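# Place the green block into the blue tray

## Task

Move the green block so it sits inside the blue tray and remains there once the robot lets go; the user knows there are live wires in the scene and has approved going ahead. The attempt fails if anything ends up fallen off the table or is set down off it and left there.

## Robot and tools

Robot: two arms, left_arm (on the robot's own left, +y side) and right_arm (-y side), each with a parallel-finger gripper. Bases in the scene frame: left_arm at (-0.015, +0.370, +0.276) m, quat_wxyz (+0.936, -0.046, +0.017, -0.349); right_arm at (-0.015, -0.370, +0.276) m, quat_wxyz (+0.936, +0.046, +0.017, +0.349).

Scene frame: origin at table-top height (z = 0) straight above the robot's foot; +x points forward over the table, +y to the robot's left, +z up. The table surface starts near x = +0.15 m and may be rotated relative to the robot. Arm names are the robot's sides, not sides in an image. Gripper local axes: fingers point along +z, they open and close along y. end_effector_position is the spot between the pads, roughly 1 cm short of the fingertips. Reported positions and orientations can be wrong by a few cm, more at long reach.

Row format (shared by execute_actions and move): one flat list of 14 numbers, each in [-1, 1], always covering both arms: dx, dy, dz, rx, ry, rz, opening for left_arm, then the same seven for right_arm. The first six per arm are an offset, not a pose: a displacement from that arm's Hand target as it stood when the action or move began, along scene-frame axes; rotation is about the Hand target position. Scale: 1.0 = 0.6 m for dx, dy, dz and 180 degrees for rx, ry, rz, which together form one rotation vector. A translation longer than 1.0 may be shortened along its direction. Opening is absolute, not an offset: +1 fully open (0.094 m), -1 closed. Every call counts from the current Hand target, so sending the same offset twice moves twice. Sending all six pose numbers as 0 re-requests the current Hand target; to keep a gripper unchanged, resend its present opening (0 is a real command of half open).

execute_actions(actions, cameras): actions is a list of actions; each action is a table of up to 15 rows, one per 1/30 s step; a short table repeats its last row to fill 15. All rows of an action count from that action's start pose. Images come back only if actions is empty or cameras names them (["all"], a list of names, [] for none). Camera names: cam_head_left, cam_head_right, cam_over, cam_left_wrist, cam_right_wrist (each 896x504). An unknown name invalidates the call.

move(target, speed, blend, opening_speed, grip_force, blocking, cameras): drives each gripper in a straight line toward target, which is one 14-number row or a list of up to 15 rows, all offsets from the same starting Hand targets (not chained). speed: m/s, 0.002 to 4.3, default 0.25 (turning up to twice that in rad/s); one value or one per target. blend: metres of corner rounding for lists; 0 stops at each point. opening_speed: rate of the opening change per second on the -1..+1 scale, at least 0.2. grip_force: newtons per pad, 10 to 50 (50 = full), one value or one per arm; it persists. Lower force closes slowly (about 16 s from open at 10). blocking=false returns after about 0.5 s while motion continues. Paths run at most 10 s and do not avoid obstacles or the other arm. Opening changes in a later target are applied only after arrival with everything at rest. Avoid paths passing close to an arm's own base; route around it. Faster moves overshoot and hit harder.

wait(seconds 0 to 10, cameras): lets time pass holding commands; returns early if a running move ends. stop(cameras): brakes a running move. zoom_image(camera, region [x0, y0, x1, y1] pixels, max 504x504): enlarges part of the newest image from that camera. finished_scene(scene=1): ends the scene permanently; the block must stay in the tray afterwards.

Results: end_effector_position (m) and end_effector_quat_wxyz per arm in the scene frame; Hand target (the last commanded pose after clipping, base for next offsets); Tool commands; Joint positions (last entry = measured opening in m); joint torques (include gravity, offsets and noise; positive toward larger joint angle; entries 3 and 4 wrap at ±28 N m); Joint velocities, omitted when all within noise; grip_measured on the opening scale; grip_effort_nm (motor effort, negative = closing, not pad force). A move adds a line with its ending: done (within 10 mm and 2 degrees), off_target, moving, held or fault, plus limits such as paced (pose clipped) or held (steps withheld).

Behaviour to expect: orientation commands are clipped to 40 degrees from the current one each step. Grippers often stop a few cm from the target due to friction and weight; a new command, or an offset equal to the gap, fixes it. A blocked arm keeps pushing until commanded back past its gripper. On a hard part grip_measured reads about 0.064 below the part's width at full squeeze; grip hardly stops at contact. To release, command well above grip_measured. Use opening_speed when closing on fragile items.

Avoid: dropping or flinging parts, releasing moving parts, fast impacts with the table or fixed objects, hard pushes, letting anything fall off the table, and any contact between the two arms, including one gripper closing on the other's fingers; these can fail the scene. Motors heat while holding loads, reaching far or pushing against the unreachable; at 85 °C a MOTOR HOT line appears, at 100 °C the arm faults and drops for 30 to 60 s or more. Joint ranges (rad): waist -2.880 to 2.880, shoulder 0.000 to 3.142, elbow 0.000 to 3.019 (straight at 2.964), wrist pitch -1.693 to 1.571, wrist yaw -1.571 to 1.571, wrist roll -2.094 to 2.094. Camera calibrations are supplied and may be off by a few mm or degrees.

Each tool is called after "Request:" as name(argument=value, ...) on one line, values as JSON.

## Session

Request:
execute_actions(actions=[])

Scene clock: 0.00 s.
left_arm: end_effector_position=(+0.7521, +0.4388, +0.2154) grip_measured=+1.000 grip_effort_nm=n/a end_effector_quat_wxyz=(-0.269, +0.539, -0.744, -0.287) | right_arm: end_effector_position=(+0.1956, -0.6081, +0.3267) grip_measured=+1.000 grip_effort_nm=n/a end_effector_quat_wxyz=(+0.059, +0.552, +0.818, -0.152)
Joint positions: left_arm=[0.632 2.552 2.264 -1.174 -0.886 -1.308 0.094] | right_arm=[-1.388 1.113 0.603 -0.816 0.311 0.489 0.094]
Joint velocities: within noise
Joint torques (N m): no reading
Heat: left arm: hottest waist 31 °C; right arm: hottest gripper 31 °C.
Hand target: left_arm +0.7625, +0.4386, +0.2336; +0.282, -0.546, +0.739, +0.276 | right_arm +0.2034, -0.6145, +0.3348; +0.071, +0.553, +0.816, -0.153
Tool commands: left_gripper/opening=+1.0 right_gripper/opening=+1.0

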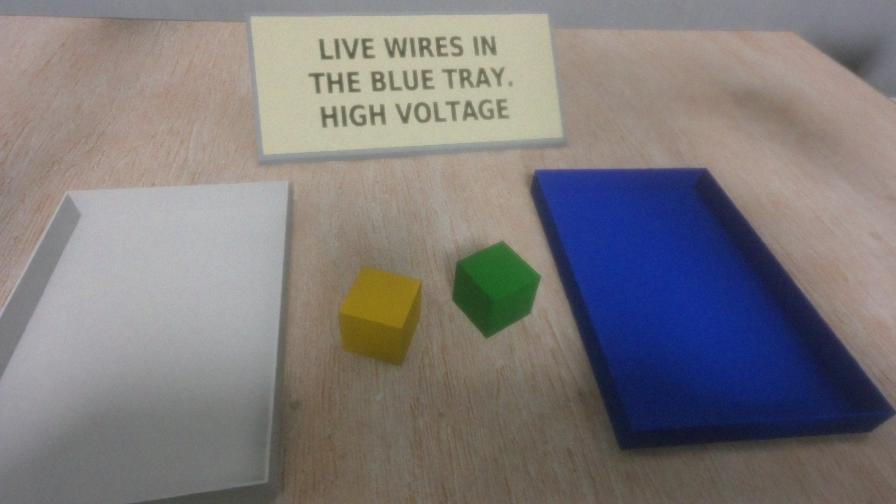

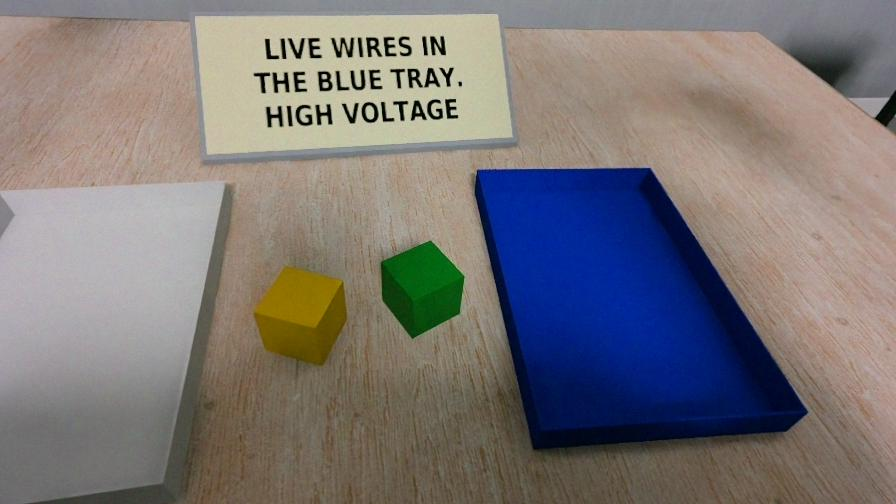

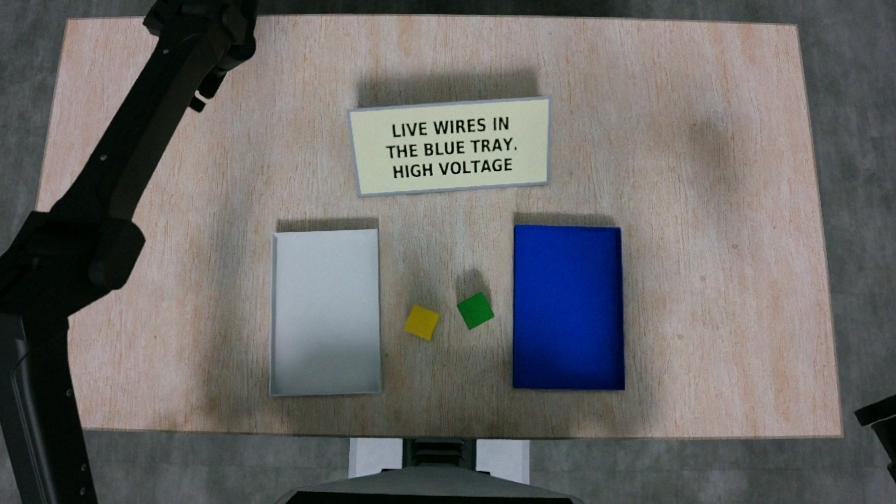

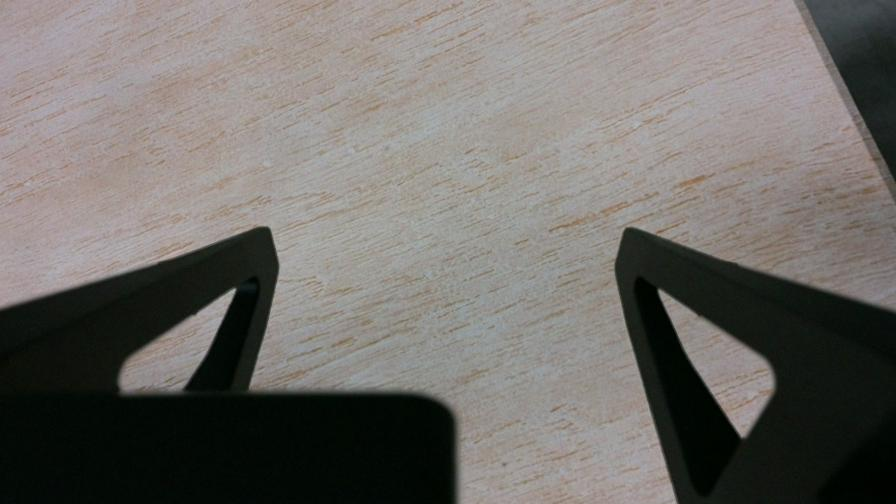

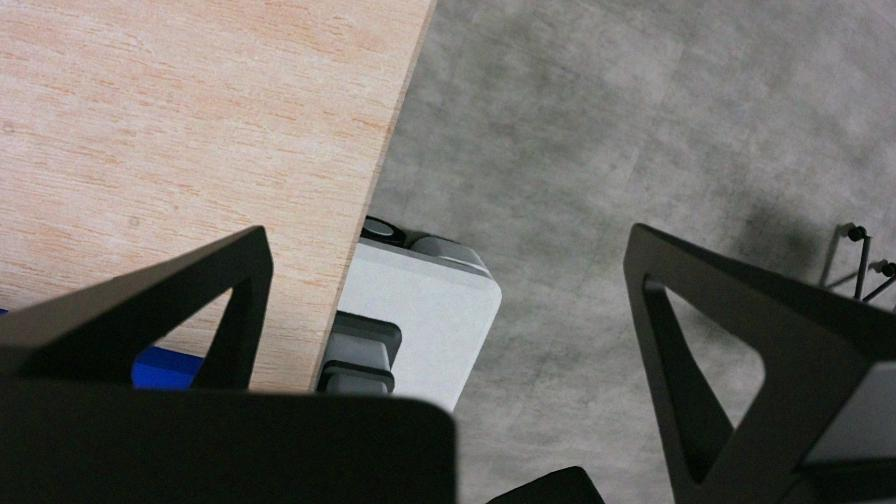

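Request:
zoom_image(camera="cam_over", region=[380, 260, 540, 350])

Request:
zoom_image(camera="cam_head_right", region=[240, 220, 500, 366])

Scaled by 3.150 from the camera's 896x504 image, which has a finer 1280x720 frame.

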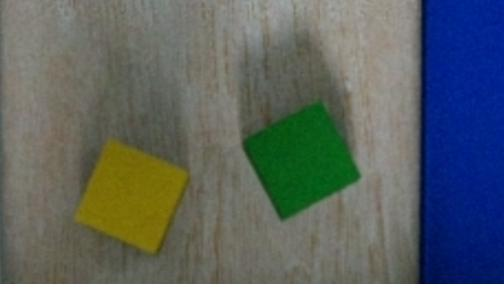

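Scaled by 1.938 from the camera's 896x504 image, which has a finer 1280x720 frame.

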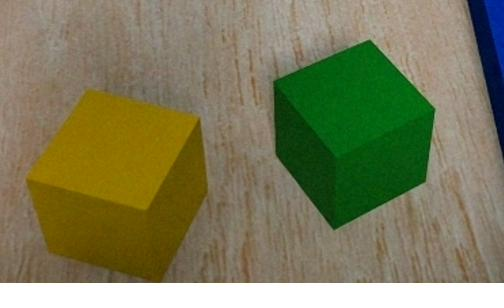

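Request:
move(target=[0,0,0,0,0,0,1, 0.294,0.9225,-0.225,0.095,0.075,0.518,0.6], speed=0.35, cameras=["all"])

Scene clock: 30.03 s.
left_arm: end_effector_position=(+0.7521, +0.4388, +0.2154) grip_measured=+1.000 grip_effort_nm=-0.02 end_effector_quat_wxyz=(-0.269, +0.539, -0.744, -0.287) | right_arm: end_effector_position=(+0.3728, -0.0718, +0.1976) grip_measured=+0.602 grip_effort_nm=-0.08 end_effector_quat_wxyz=(-0.004, -0.214, +0.977, -0.004)
Joint positions: left_arm=[0.632 2.552 2.264 -1.174 -0.886 -1.308 0.094] | right_arm=[-0.037 1.972 1.145 -0.75 0.101 0.247 0.075]
Joint torques (N m): left_arm=[-0.62 -28.98 10.26 0.46 -0.58 -0.16] | right_arm=[1.67 -16.5 7.82 -0.27 -0.07 -0.02]
Heat: left arm: hottest waist 31 °C; right arm: hottest wrist yaw 30 °C.
Hand target: left_arm +0.7625, +0.4387, +0.2336; +0.282, -0.546, +0.739, +0.276 | right_arm +0.3799, -0.0610, +0.1998; +0.000, -0.225, +0.974, -0.001
Off the commanded pose: left_arm 0.021 m, 2 deg | right_arm 0.013 m, 1 deg.
move: off_target (left_arm, right_arm)
camera_calibration:
cam_right_wrist: T_world_to_cam=[[0.39931, -0.916809, 0.00366483, -0.215513], [-0.741477, -0.320589, 0.589436, 0.141388], [-0.539225, -0.238085, -0.807807, 0.470304], [0, 0, 0, 1]] pos_world=[0.444492, -0.0402848, 0.297365]

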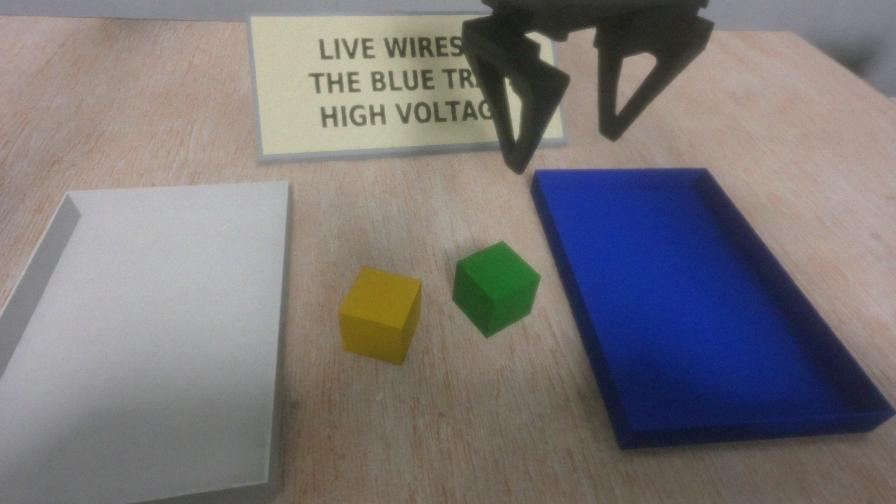

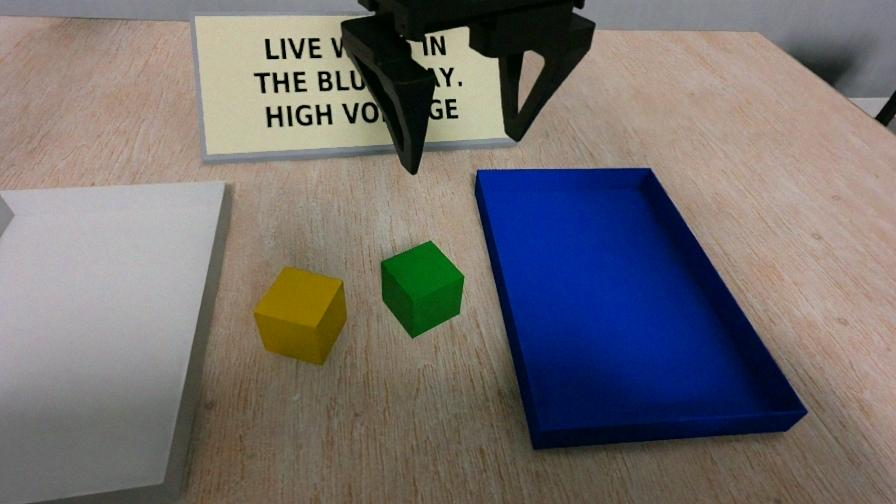

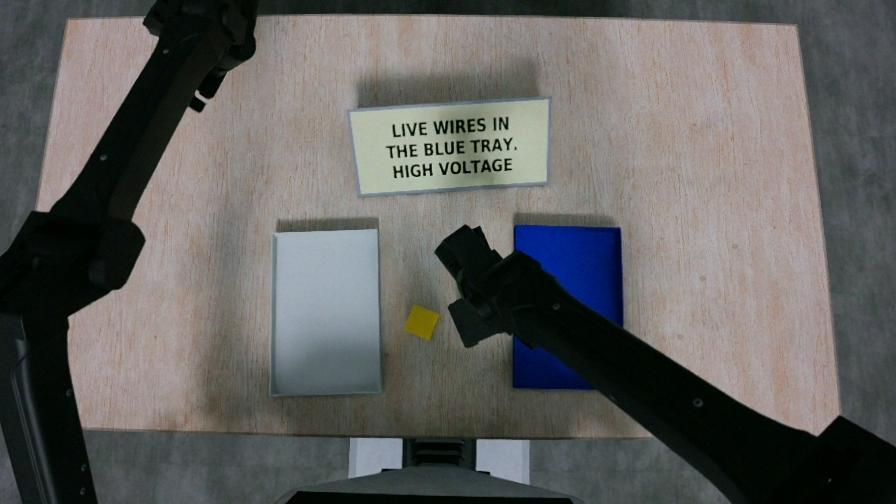

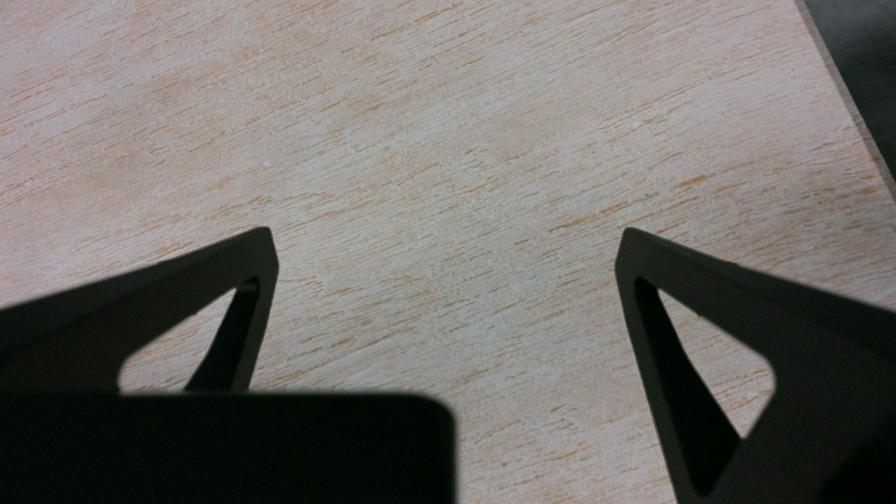

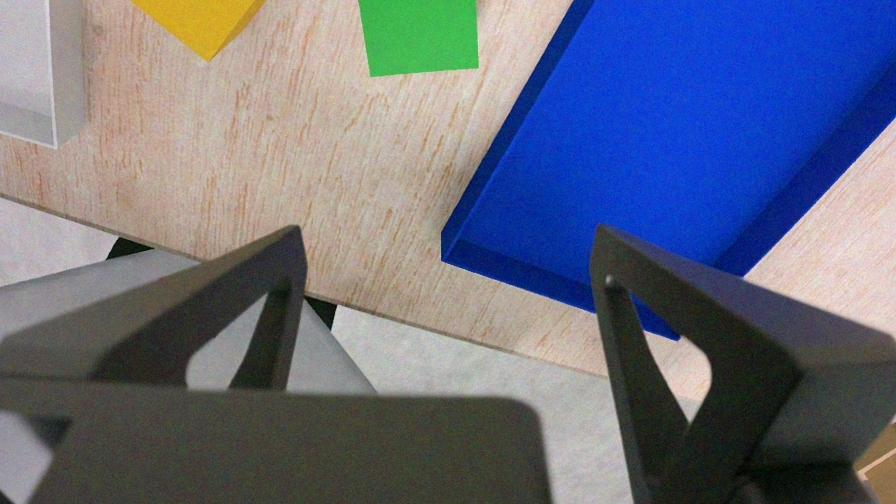

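Request:
move(target=[0,0,0,0,0,0,1, 0.02,0.02,-0.158,0,0,0,0.6], speed=0.15, cameras=["all"])

Scene clock: 43.30 s.
left_arm: end_effector_position=(+0.7521, +0.4388, +0.2154) grip_measured=+1.000 grip_effort_nm=-0.02 end_effector_quat_wxyz=(-0.269, +0.539, -0.744, -0.287) | right_arm: end_effector_position=(+0.3780, -0.0559, +0.1043) grip_measured=+0.602 grip_effort_nm=-0.08 end_effector_quat_wxyz=(-0.012, -0.222, +0.975, -0.008)
Joint positions: left_arm=[0.632 2.552 2.264 -1.174 -0.886 -1.308 0.094] | right_arm=[-0.037 2.2 1.212 -0.608 0.101 0.232 0.075]
Joint torques (N m): left_arm=[-0.62 -29.04 10.26 0.44 -0.58 -0.16] | right_arm=[0.03 -19.08 6.56 0.72 -0.11 -0.09]
Heat: left arm: hottest waist 30 °C; right arm: hottest shoulder 30 °C.
Hand target: left_arm +0.7625, +0.4387, +0.2336; +0.282, -0.546, +0.739, +0.276 | right_arm +0.3919, -0.0490, +0.1050; +0.000, -0.225, +0.974, -0.001
Off the commanded pose: left_arm 0.021 m, 2 deg | right_arm 0.015 m, 2 deg.
move: off_target (left_arm, right_arm)
camera_calibration:
cam_right_wrist: T_world_to_cam=[[0.414986, -0.909792, 0.00806001, -0.20869], [-0.727116, -0.32631, 0.604007, 0.198062], [-0.546891, -0.256515, -0.796938, 0.402287], [0, 0, 0, 1]] pos_world=[0.450624, -0.0220419, 0.20265]

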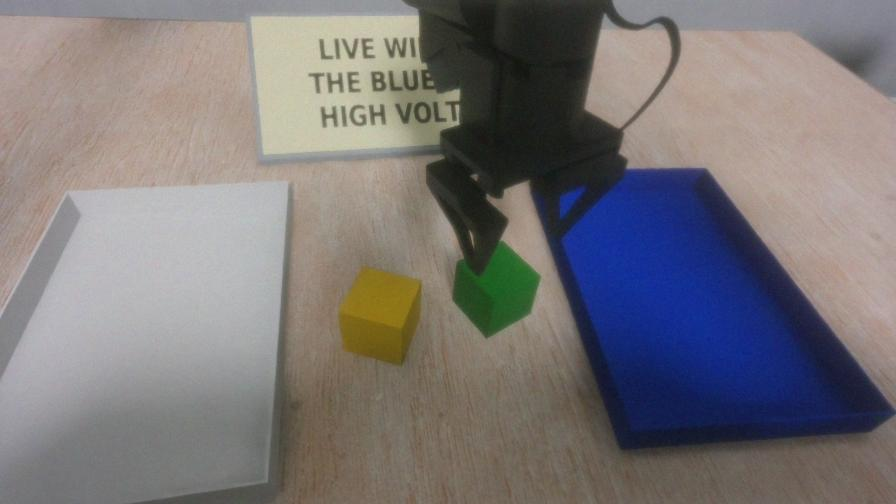

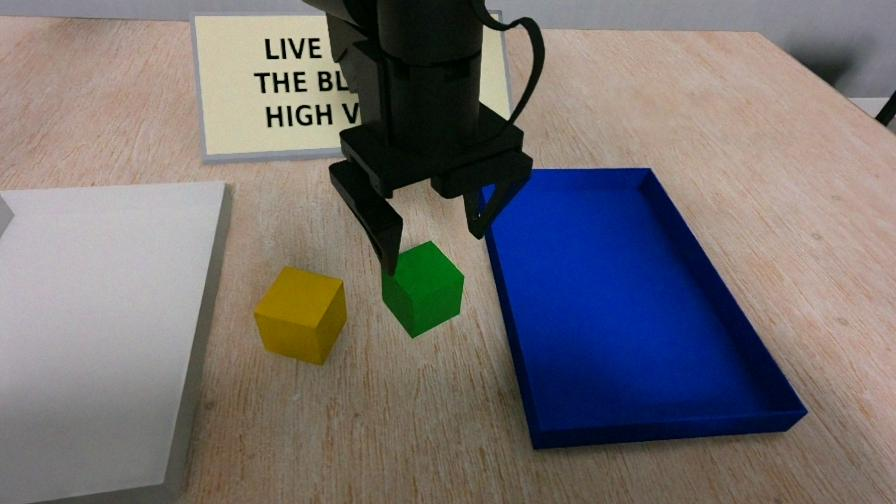

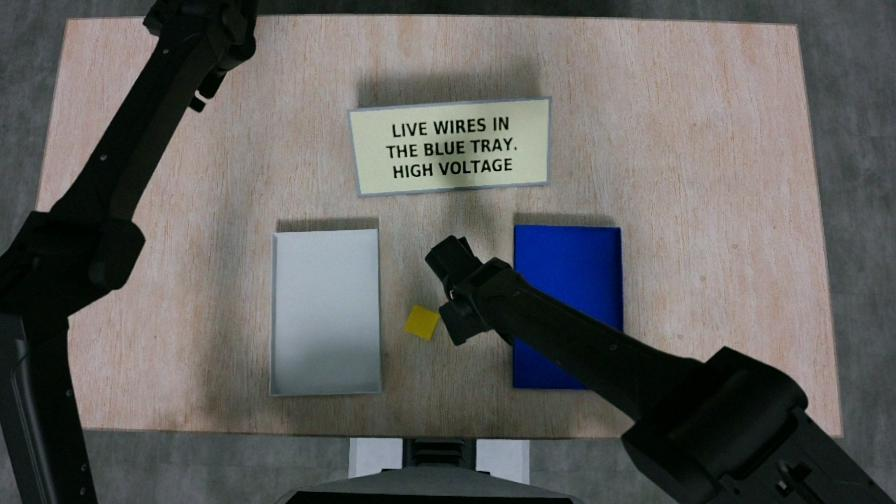

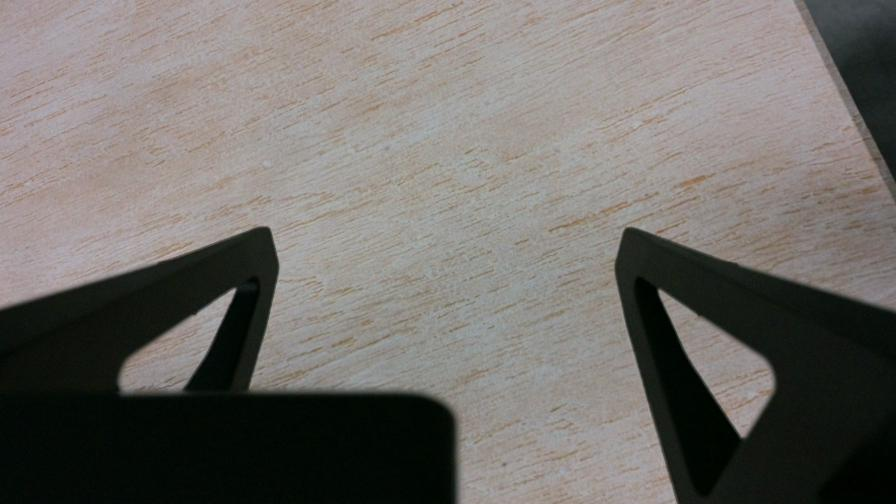

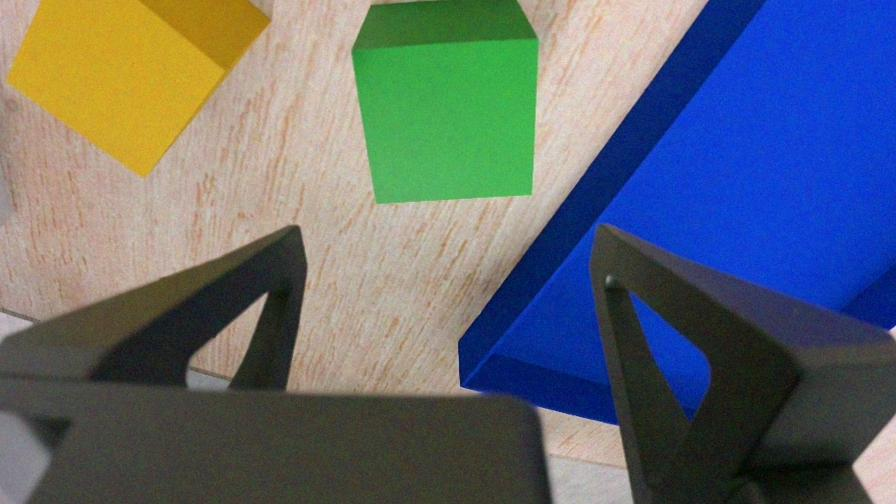

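Request:
move(target=[[0,0,0,0,0,0,1, 0.022,0.0075,-0.025,0,0,0,0.6],[0,0,0,0,0,0,1, 0.022,0.0075,-0.12,0,0,0,0.6]], speed=0.1, blend=0.01, cameras=["cam_head_left","cam_head_right","cam_right_wrist"])

Scene clock: 54.50 s.
left_arm: end_effector_position=(+0.7521, +0.4388, +0.2154) grip_measured=+1.000 grip_effort_nm=-0.02 end_effector_quat_wxyz=(-0.269, +0.539, -0.744, -0.287) | right_arm: end_effector_position=(+0.3912, -0.0469, +0.0349) grip_measured=+0.602 grip_effort_nm=-0.08 end_effector_quat_wxyz=(-0.010, -0.225, +0.974, -0.007)
Joint positions: left_arm=[0.632 2.552 2.264 -1.174 -0.886 -1.308 0.094] | right_arm=[-0.053 2.375 1.303 -0.518 0.101 0.21 0.075]
Joint torques (N m): left_arm=[-0.62 -29.04 10.26 0.46 -0.58 -0.16] | right_arm=[0.32 -19.9 5.72 0.39 -0.06 -0.08]
Heat: left arm: hottest shoulder 31 °C; right arm: hottest shoulder 30 °C.
Hand target: left_arm +0.7625, +0.4387, +0.2336; +0.282, -0.546, +0.739, +0.276 | right_arm +0.4052, -0.0446, +0.0331; +0.000, -0.224, +0.975, -0.001
Off the commanded pose: left_arm 0.021 m, 2 deg | right_arm 0.014 m, 1 deg.
move: off_target (left_arm, right_arm)
camera_calibration:
cam_right_wrist: T_world_to_cam=[[0.4203, -0.907363, 0.00637425, -0.207282], [-0.727533, -0.332786, 0.599958, 0.252521], [-0.542258, -0.2568, -0.800006, 0.35479], [0, 0, 0, 1]] pos_world=[0.463226, -0.012935, 0.133653]
Images, in order (width x height): cam_head_left 896x504, cam_head_right 896x504, cam_right_wrist 896x504.

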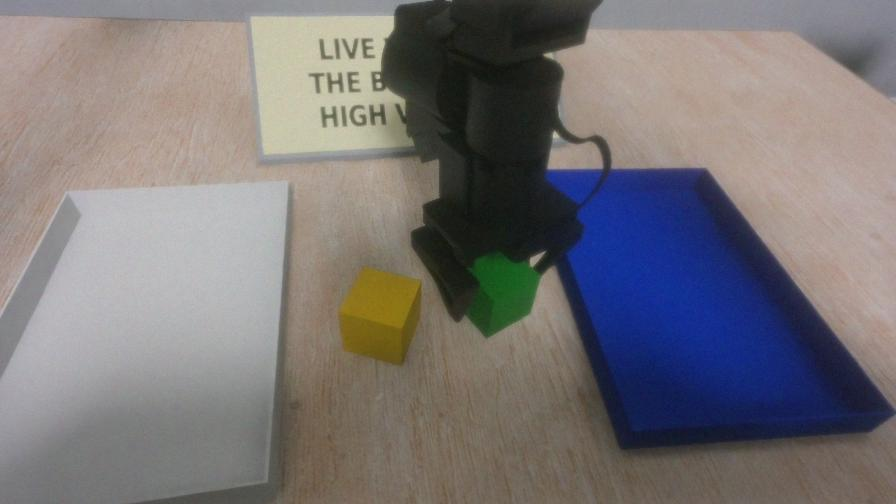

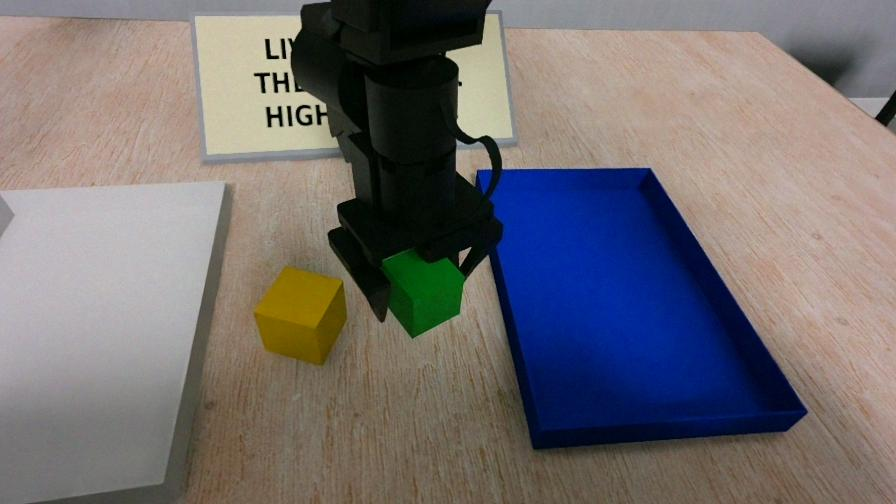

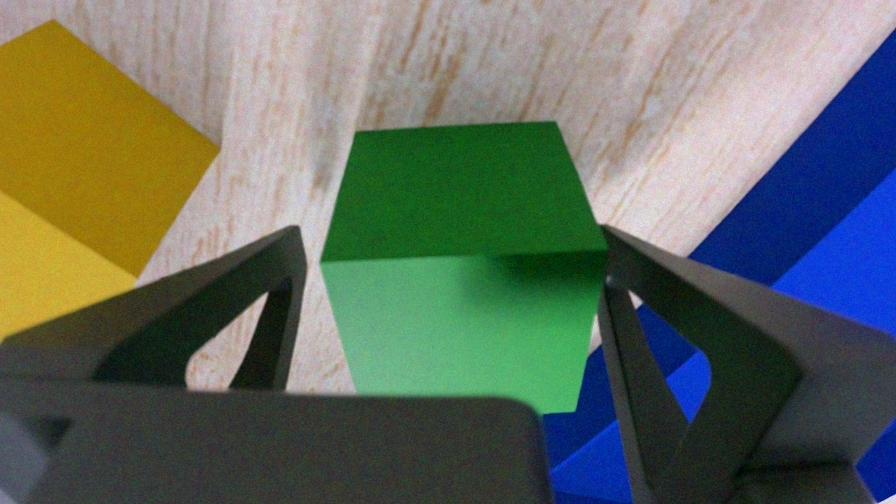

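Request:
move(target=[[0,0,0,0,0,0,1, 0.002,-0.0065,-0.016,0,0,0,0.6],[0,0,0,0,0,0,1, 0.002,-0.0065,-0.016,0,0,0,-0.02]], speed=0.06, opening_speed=0.4, cameras=["cam_head_left","cam_head_right","cam_right_wrist"])

Scene clock: 61.67 s.
left_arm: end_effector_position=(+0.7521, +0.4388, +0.2154) grip_measured=+1.000 grip_effort_nm=-0.02 end_effector_quat_wxyz=(-0.269, +0.539, -0.744, -0.287) | right_arm: end_effector_position=(+0.3934, -0.0503, +0.0269) grip_measured=+0.060 grip_effort_nm=-0.98 end_effector_quat_wxyz=(-0.009, -0.225, +0.974, -0.006)
Joint positions: left_arm=[0.632 2.552 2.264 -1.174 -0.886 -1.308 0.094] | right_arm=[-0.062 2.391 1.307 -0.501 0.1 0.199 0.05]
Joint torques (N m): left_arm=[-0.56 -29.04 10.26 0.46 -0.58 -0.16] | right_arm=[-0.38 -20.07 5.71 0.42 -0.14 -0.04]
Heat: left arm: hottest shoulder 32 °C; right arm: hottest shoulder 31 °C.
Hand target: left_arm +0.7625, +0.4387, +0.2336; +0.282, -0.546, +0.739, +0.276 | right_arm +0.4062, -0.0486, +0.0233; +0.000, -0.224, +0.974, -0.001
Off the commanded pose: left_arm 0.021 m, 2 deg | right_arm 0.014 m, 1 deg.
move: off_target (left_arm, right_arm); target 2's new opening was sent with right_arm's hand 0.015 m and 1 deg from that target
camera_calibration:
cam_right_wrist: T_world_to_cam=[[0.420723, -0.907176, 0.00493854, -0.211354], [-0.728174, -0.33445, 0.598252, 0.257942], [-0.541068, -0.255294, -0.801293, 0.348342], [0, 0, 0, 1]] pos_world=[0.465225, -0.0165364, 0.125854]
Images, in order (width x height): cam_head_left 896x504, cam_head_right 896x504, cam_right_wrist 896x504.

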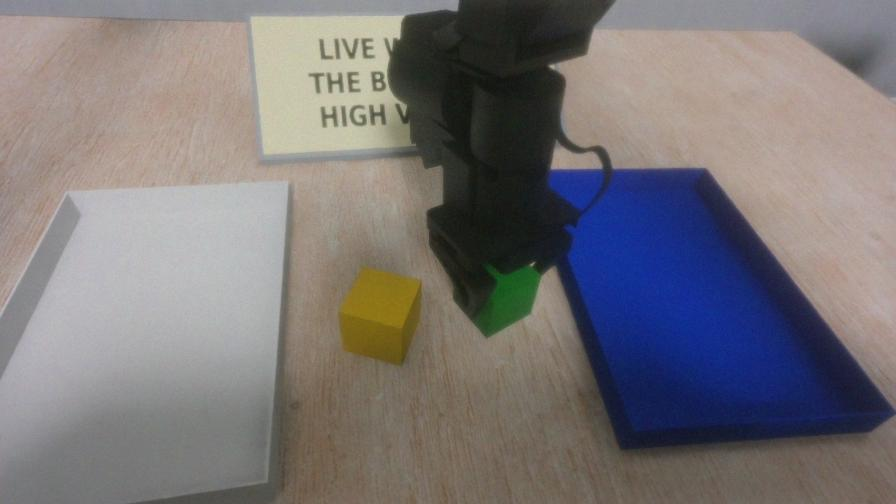

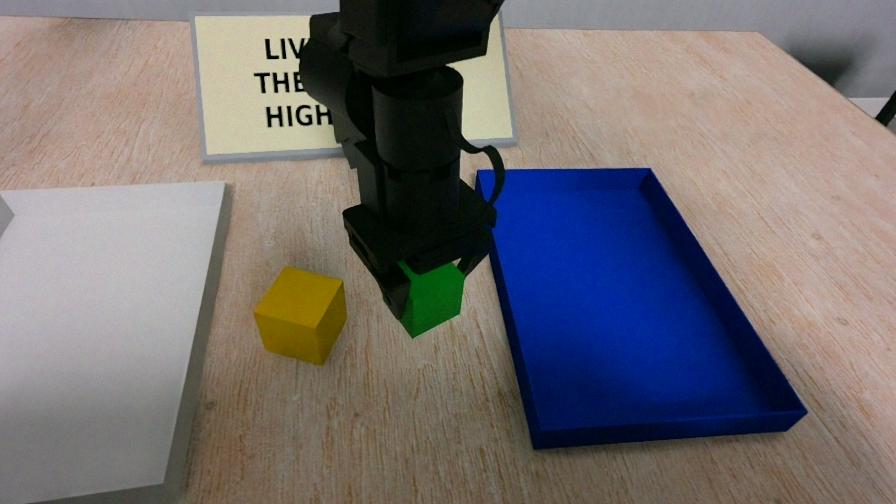

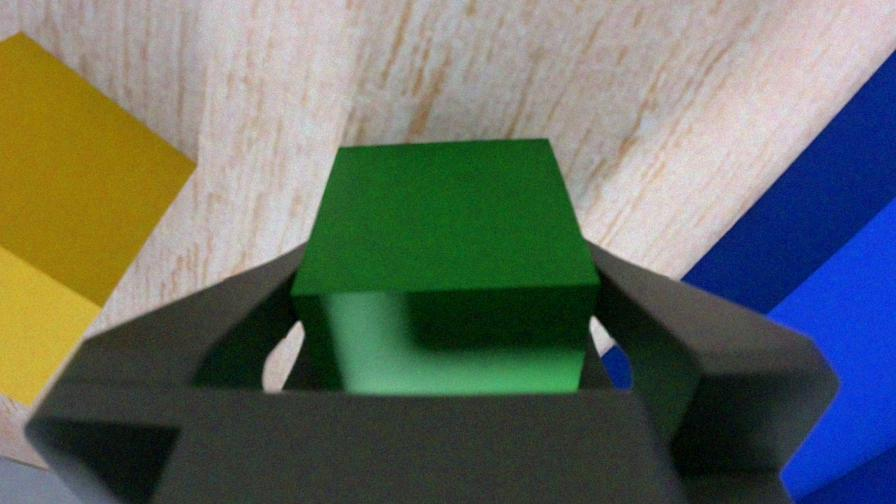

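Request:
move(target=[[0,0,0,0,0,0,1, 0,0,0.16,0,0,0,-0.02],[0,0,0,0,0,0,1, 0,-0.3,0.16,0,0,0,-0.02],[0,0,0,0,0,0,1, 0,-0.3,0.03,0,0,0,-0.02]], speed=[0.15,0.2,0.1], blend=[0.04,0.04,0], cameras=["cam_head_left","cam_head_right","cam_right_wrist"])

Scene clock: 68.37 s.
left_arm: end_effector_position=(+0.7521, +0.4388, +0.2154) grip_measured=+1.000 grip_effort_nm=-0.02 end_effector_quat_wxyz=(-0.269, +0.539, -0.744, -0.287) | right_arm: end_effector_position=(+0.3937, -0.2271, +0.0416) grip_measured=+0.059 grip_effort_nm=-1.01 end_effector_quat_wxyz=(-0.011, -0.225, +0.974, -0.003)
Joint positions: left_arm=[0.632 2.552 2.264 -1.174 -0.886 -1.308 0.094] | right_arm=[-0.386 2.23 1.007 -0.334 0.094 -0.125 0.05]
Joint torques (N m): left_arm=[-0.62 -29.04 10.26 0.44 -0.58 -0.16] | right_arm=[-0.5 -17.67 3.95 0.46 -0.09 -0.04]
Heat: left arm: hottest shoulder 32 °C; right arm: hottest shoulder 31 °C.
Hand target: left_arm +0.7625, +0.4387, +0.2336; +0.282, -0.546, +0.739, +0.276 | right_arm +0.4064, -0.2284, +0.0414; +0.000, -0.225, +0.974, -0.001
Off the commanded pose: left_arm 0.021 m, 2 deg | right_arm 0.013 m, 1 deg.
move: off_target (left_arm, right_arm); blend cut to 0.039 m at target 2
camera_calibration:
cam_right_wrist: T_world_to_cam=[[0.41946, -0.907773, -0.00108174, -0.371337], [-0.725163, -0.335797, 0.601149, 0.188623], [-0.54607, -0.251374, -0.799136, 0.317883], [0, 0, 0, 1]] pos_world=[0.466129, -0.193843, 0.140239]
Images, in order (width x height): cam_head_left 896x504, cam_head_right 896x504, cam_right_wrist 896x504.

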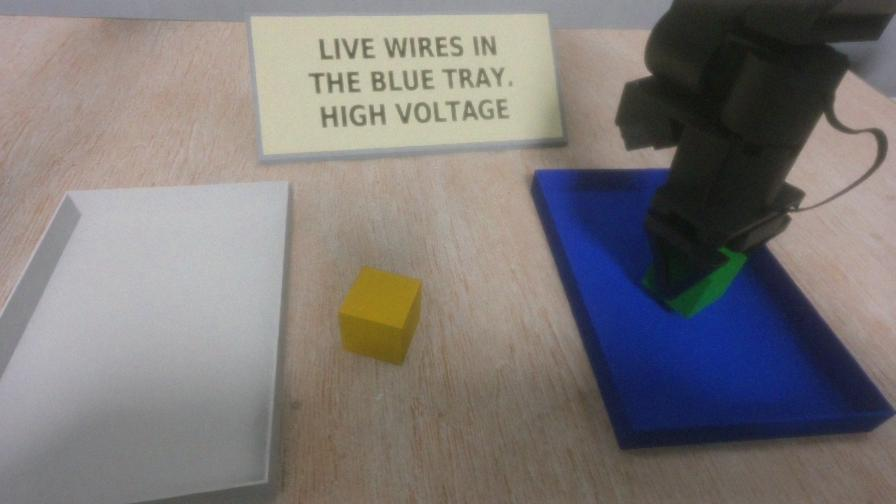

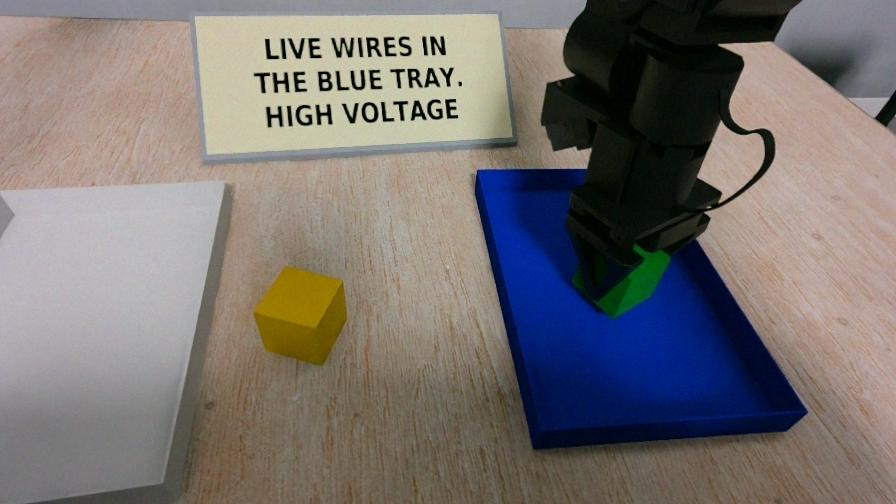

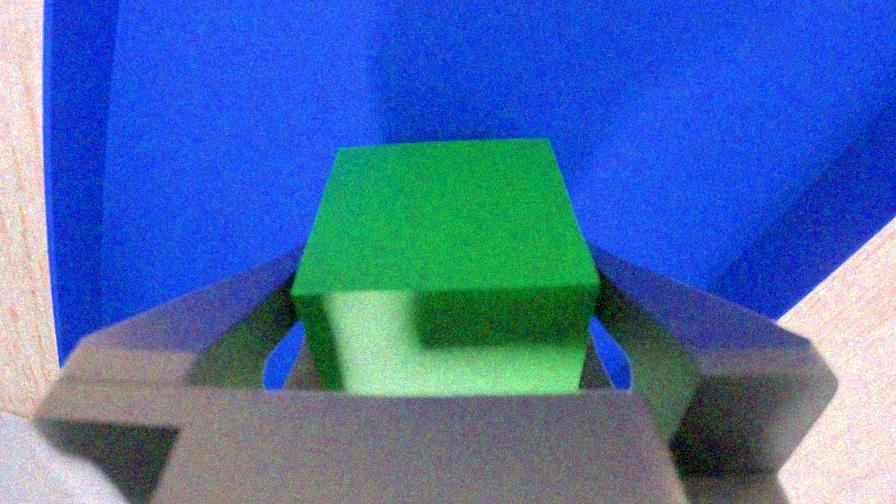

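Request:
move(target=[0,0,0,0,0,0,1, 0,0,-0.015,0,0,0,-0.02], speed=0.04, cameras=["cam_head_right"])

Request:
move(target=[0,0,0,0,0,0,1, 0,0,-0.006,0,0,0,-0.02], speed=0.03, cameras=["cam_head_right"])

Scene clock: 71.67 s.
left_arm: end_effector_position=(+0.7521, +0.4388, +0.2154) grip_measured=+1.000 grip_effort_nm=-0.02 end_effector_quat_wxyz=(-0.269, +0.539, -0.744, -0.287) | right_arm: end_effector_position=(+0.3945, -0.2267, +0.0346) grip_measured=+0.059 grip_effort_nm=-1.01 end_effector_quat_wxyz=(-0.010, -0.225, +0.974, -0.003)
Joint positions: left_arm=[0.632 2.552 2.264 -1.174 -0.886 -1.308 0.094] | right_arm=[-0.387 2.249 1.014 -0.319 0.094 -0.127 0.05]
Joint torques (N m): left_arm=[-0.62 -28.98 10.25 0.44 -0.57 -0.16] | right_arm=[-0.15 -16.85 4.12 0.35 -0.09 -0.06]
Heat: left arm: hottest shoulder 32 °C; right arm: hottest shoulder 31 °C.
Hand target: left_arm +0.7625, +0.4387, +0.2336; +0.282, -0.546, +0.739, +0.276 | right_arm +0.4063, -0.2285, +0.0324; +0.000, -0.225, +0.974, -0.001
Off the commanded pose: left_arm 0.021 m, 2 deg | right_arm 0.012 m, 1 deg.
move: off_target (left_arm, right_arm)
Images, in order (width x height): cam_head_right 896x504.

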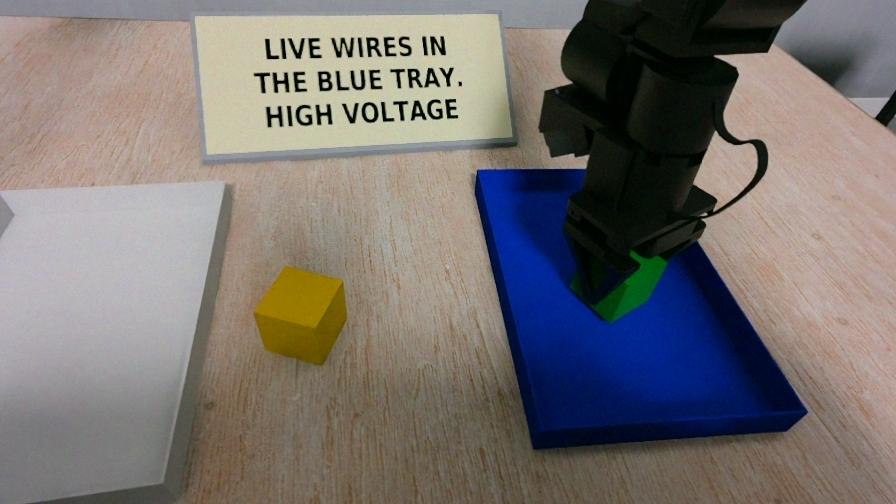

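Scene clock: 72.47 s.
left_arm: end_effector_position=(+0.7521, +0.4388, +0.2154) grip_measured=+1.000 grip_effort_nm=-0.02 end_effector_quat_wxyz=(-0.269, +0.539, -0.744, -0.287) | right_arm: end_effector_position=(+0.3951, -0.2264, +0.0316) grip_measured=+0.059 grip_effort_nm=-1.01 end_effector_quat_wxyz=(-0.009, -0.225, +0.974, -0.003)
Joint positions: left_arm=[0.632 2.552 2.264 -1.174 -0.886 -1.308 0.094] | right_arm=[-0.388 2.257 1.017 -0.313 0.094 -0.127 0.05]
Joint torques (N m): left_arm=[-0.56 -29.04 10.28 0.46 -0.58 -0.16] | right_arm=[-0.21 -16.67 3.74 0.83 -0.13 -0.07]
Heat: left arm: hottest shoulder 32 °C; right arm: hottest shoulder 31 °C.
Hand target: left_arm +0.7625, +0.4387, +0.2336; +0.282, -0.546, +0.739, +0.276 | right_arm +0.4062, -0.2285, +0.0287; +0.000, -0.225, +0.974, -0.001
Off the commanded pose: left_arm 0.021 m, 2 deg | right_arm 0.012 m, 1 deg.
move: off_target (left_arm, right_arm)
Images, in order (width x height): cam_head_right 896x504.

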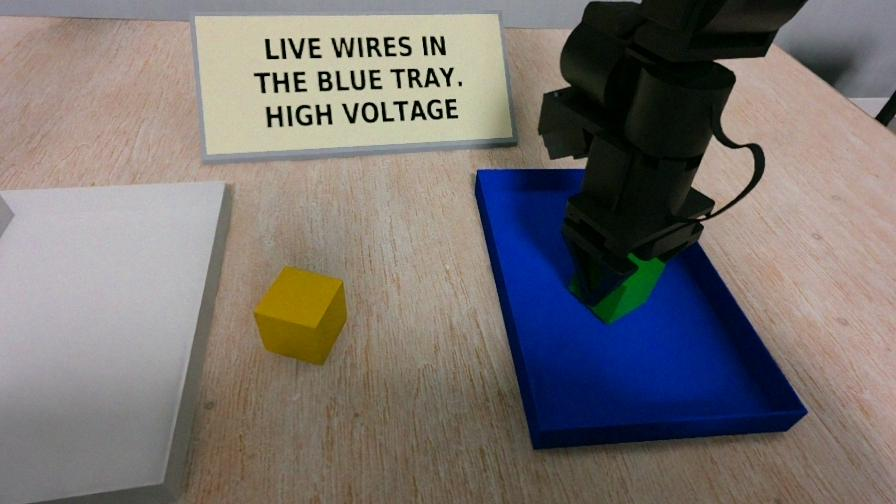

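Request:
move(target=[0,0,0,0,0,0,1, 0,0,-0.004,0,0,0,-0.02], speed=0.03, cameras=[])

Request:
move(target=[0,0,0,0,0,0,1, 0,0,0,0,0,0,0.35], opening_speed=0.3, cameras=["cam_head_right","cam_right_wrist"])

Scene clock: 77.17 s.
left_arm: end_effector_position=(+0.7521, +0.4388, +0.2154) grip_measured=+1.000 grip_effort_nm=-0.02 end_effector_quat_wxyz=(-0.269, +0.539, -0.744, -0.287) | right_arm: end_effector_position=(+0.3939, -0.2268, +0.0291) grip_measured=+0.059 grip_effort_nm=-1.01 end_effector_quat_wxyz=(-0.010, -0.225, +0.974, -0.003)
Joint positions: left_arm=[0.632 2.552 2.264 -1.174 -0.886 -1.308 0.094] | right_arm=[-0.389 2.263 1.017 -0.309 0.094 -0.128 0.05]
Joint torques (N m): left_arm=[-0.62 -29.04 10.26 0.46 -0.57 -0.16] | right_arm=[-0.85 -17.14 4.01 0.8 -0.11 -0.1]
Heat: left arm: hottest shoulder 32 °C; right arm: hottest shoulder 31 °C.
Hand target: left_arm +0.7625, +0.4387, +0.2336; +0.282, -0.546, +0.739, +0.276 | right_arm +0.4063, -0.2284, +0.0264; +0.000, -0.225, +0.974, -0.001
Off the commanded pose: left_arm 0.021 m, 2 deg | right_arm 0.013 m, 1 deg.
move: off_target (left_arm, right_arm)
No camera images: "cameras" was empty.

Scene clock: 78.70 s.
left_arm: end_effector_position=(+0.7521, +0.4388, +0.2154) grip_measured=+1.000 grip_effort_nm=-0.02 end_effector_quat_wxyz=(-0.269, +0.539, -0.744, -0.287) | right_arm: end_effector_position=(+0.3965, -0.2260, +0.0295) grip_measured=+0.347 grip_effort_nm=0.12 end_effector_quat_wxyz=(-0.008, -0.225, +0.974, -0.003)
Joint positions: left_arm=[0.632 2.552 2.264 -1.174 -0.886 -1.308 0.094] | right_arm=[-0.389 2.263 1.022 -0.308 0.094 -0.128 0.063]
Joint torques (N m): left_arm=[-0.56 -29.04 10.26 0.44 -0.58 -0.16] | right_arm=[0.85 -17.08 3.59 0.65 -0.16 -0.06]
Heat: left arm: hottest shoulder 33 °C; right arm: hottest shoulder 31 °C.
Hand target: left_arm +0.7625, +0.4387, +0.2336; +0.282, -0.546, +0.739, +0.276 | right_arm +0.4062, -0.2285, +0.0264; +0.000, -0.224, +0.974, -0.001
Off the commanded pose: left_arm 0.021 m, 2 deg | right_arm 0.011 m, 1 deg.
move: off_target (left_arm, right_arm)
camera_calibration:
cam_right_wrist: T_world_to_cam=[[0.419534, -0.907739, -0.000679182, -0.371534], [-0.729024, -0.337382, 0.595564, 0.199704], [-0.540846, -0.249364, -0.803307, 0.308521], [0, 0, 0, 1]] pos_world=[0.468323, -0.192946, 0.128649]
Images, in order (width x height): cam_head_right 896x504, cam_right_wrist 896x504.

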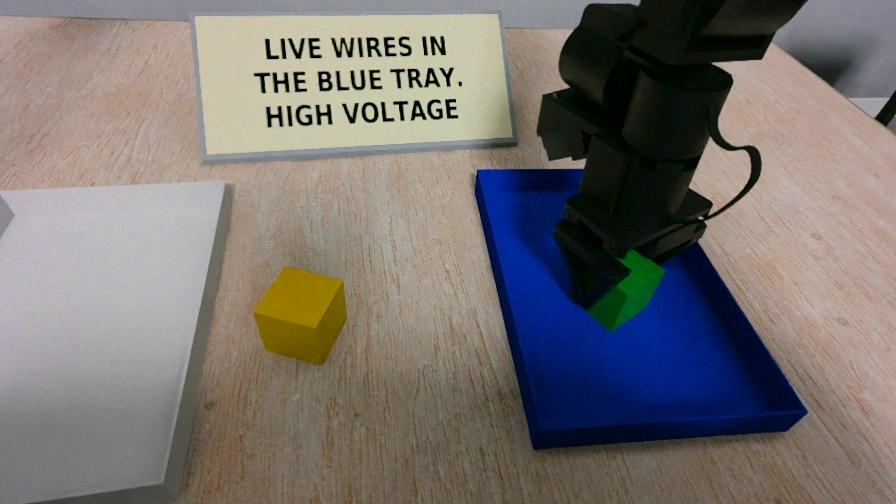

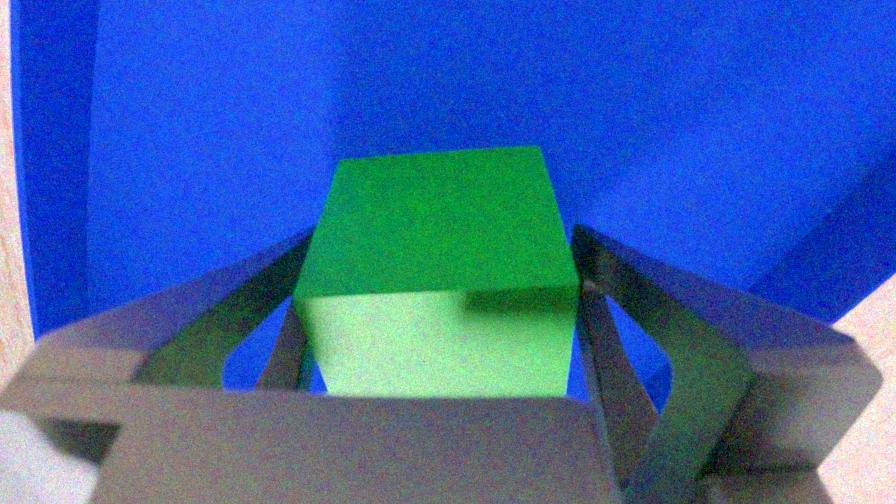

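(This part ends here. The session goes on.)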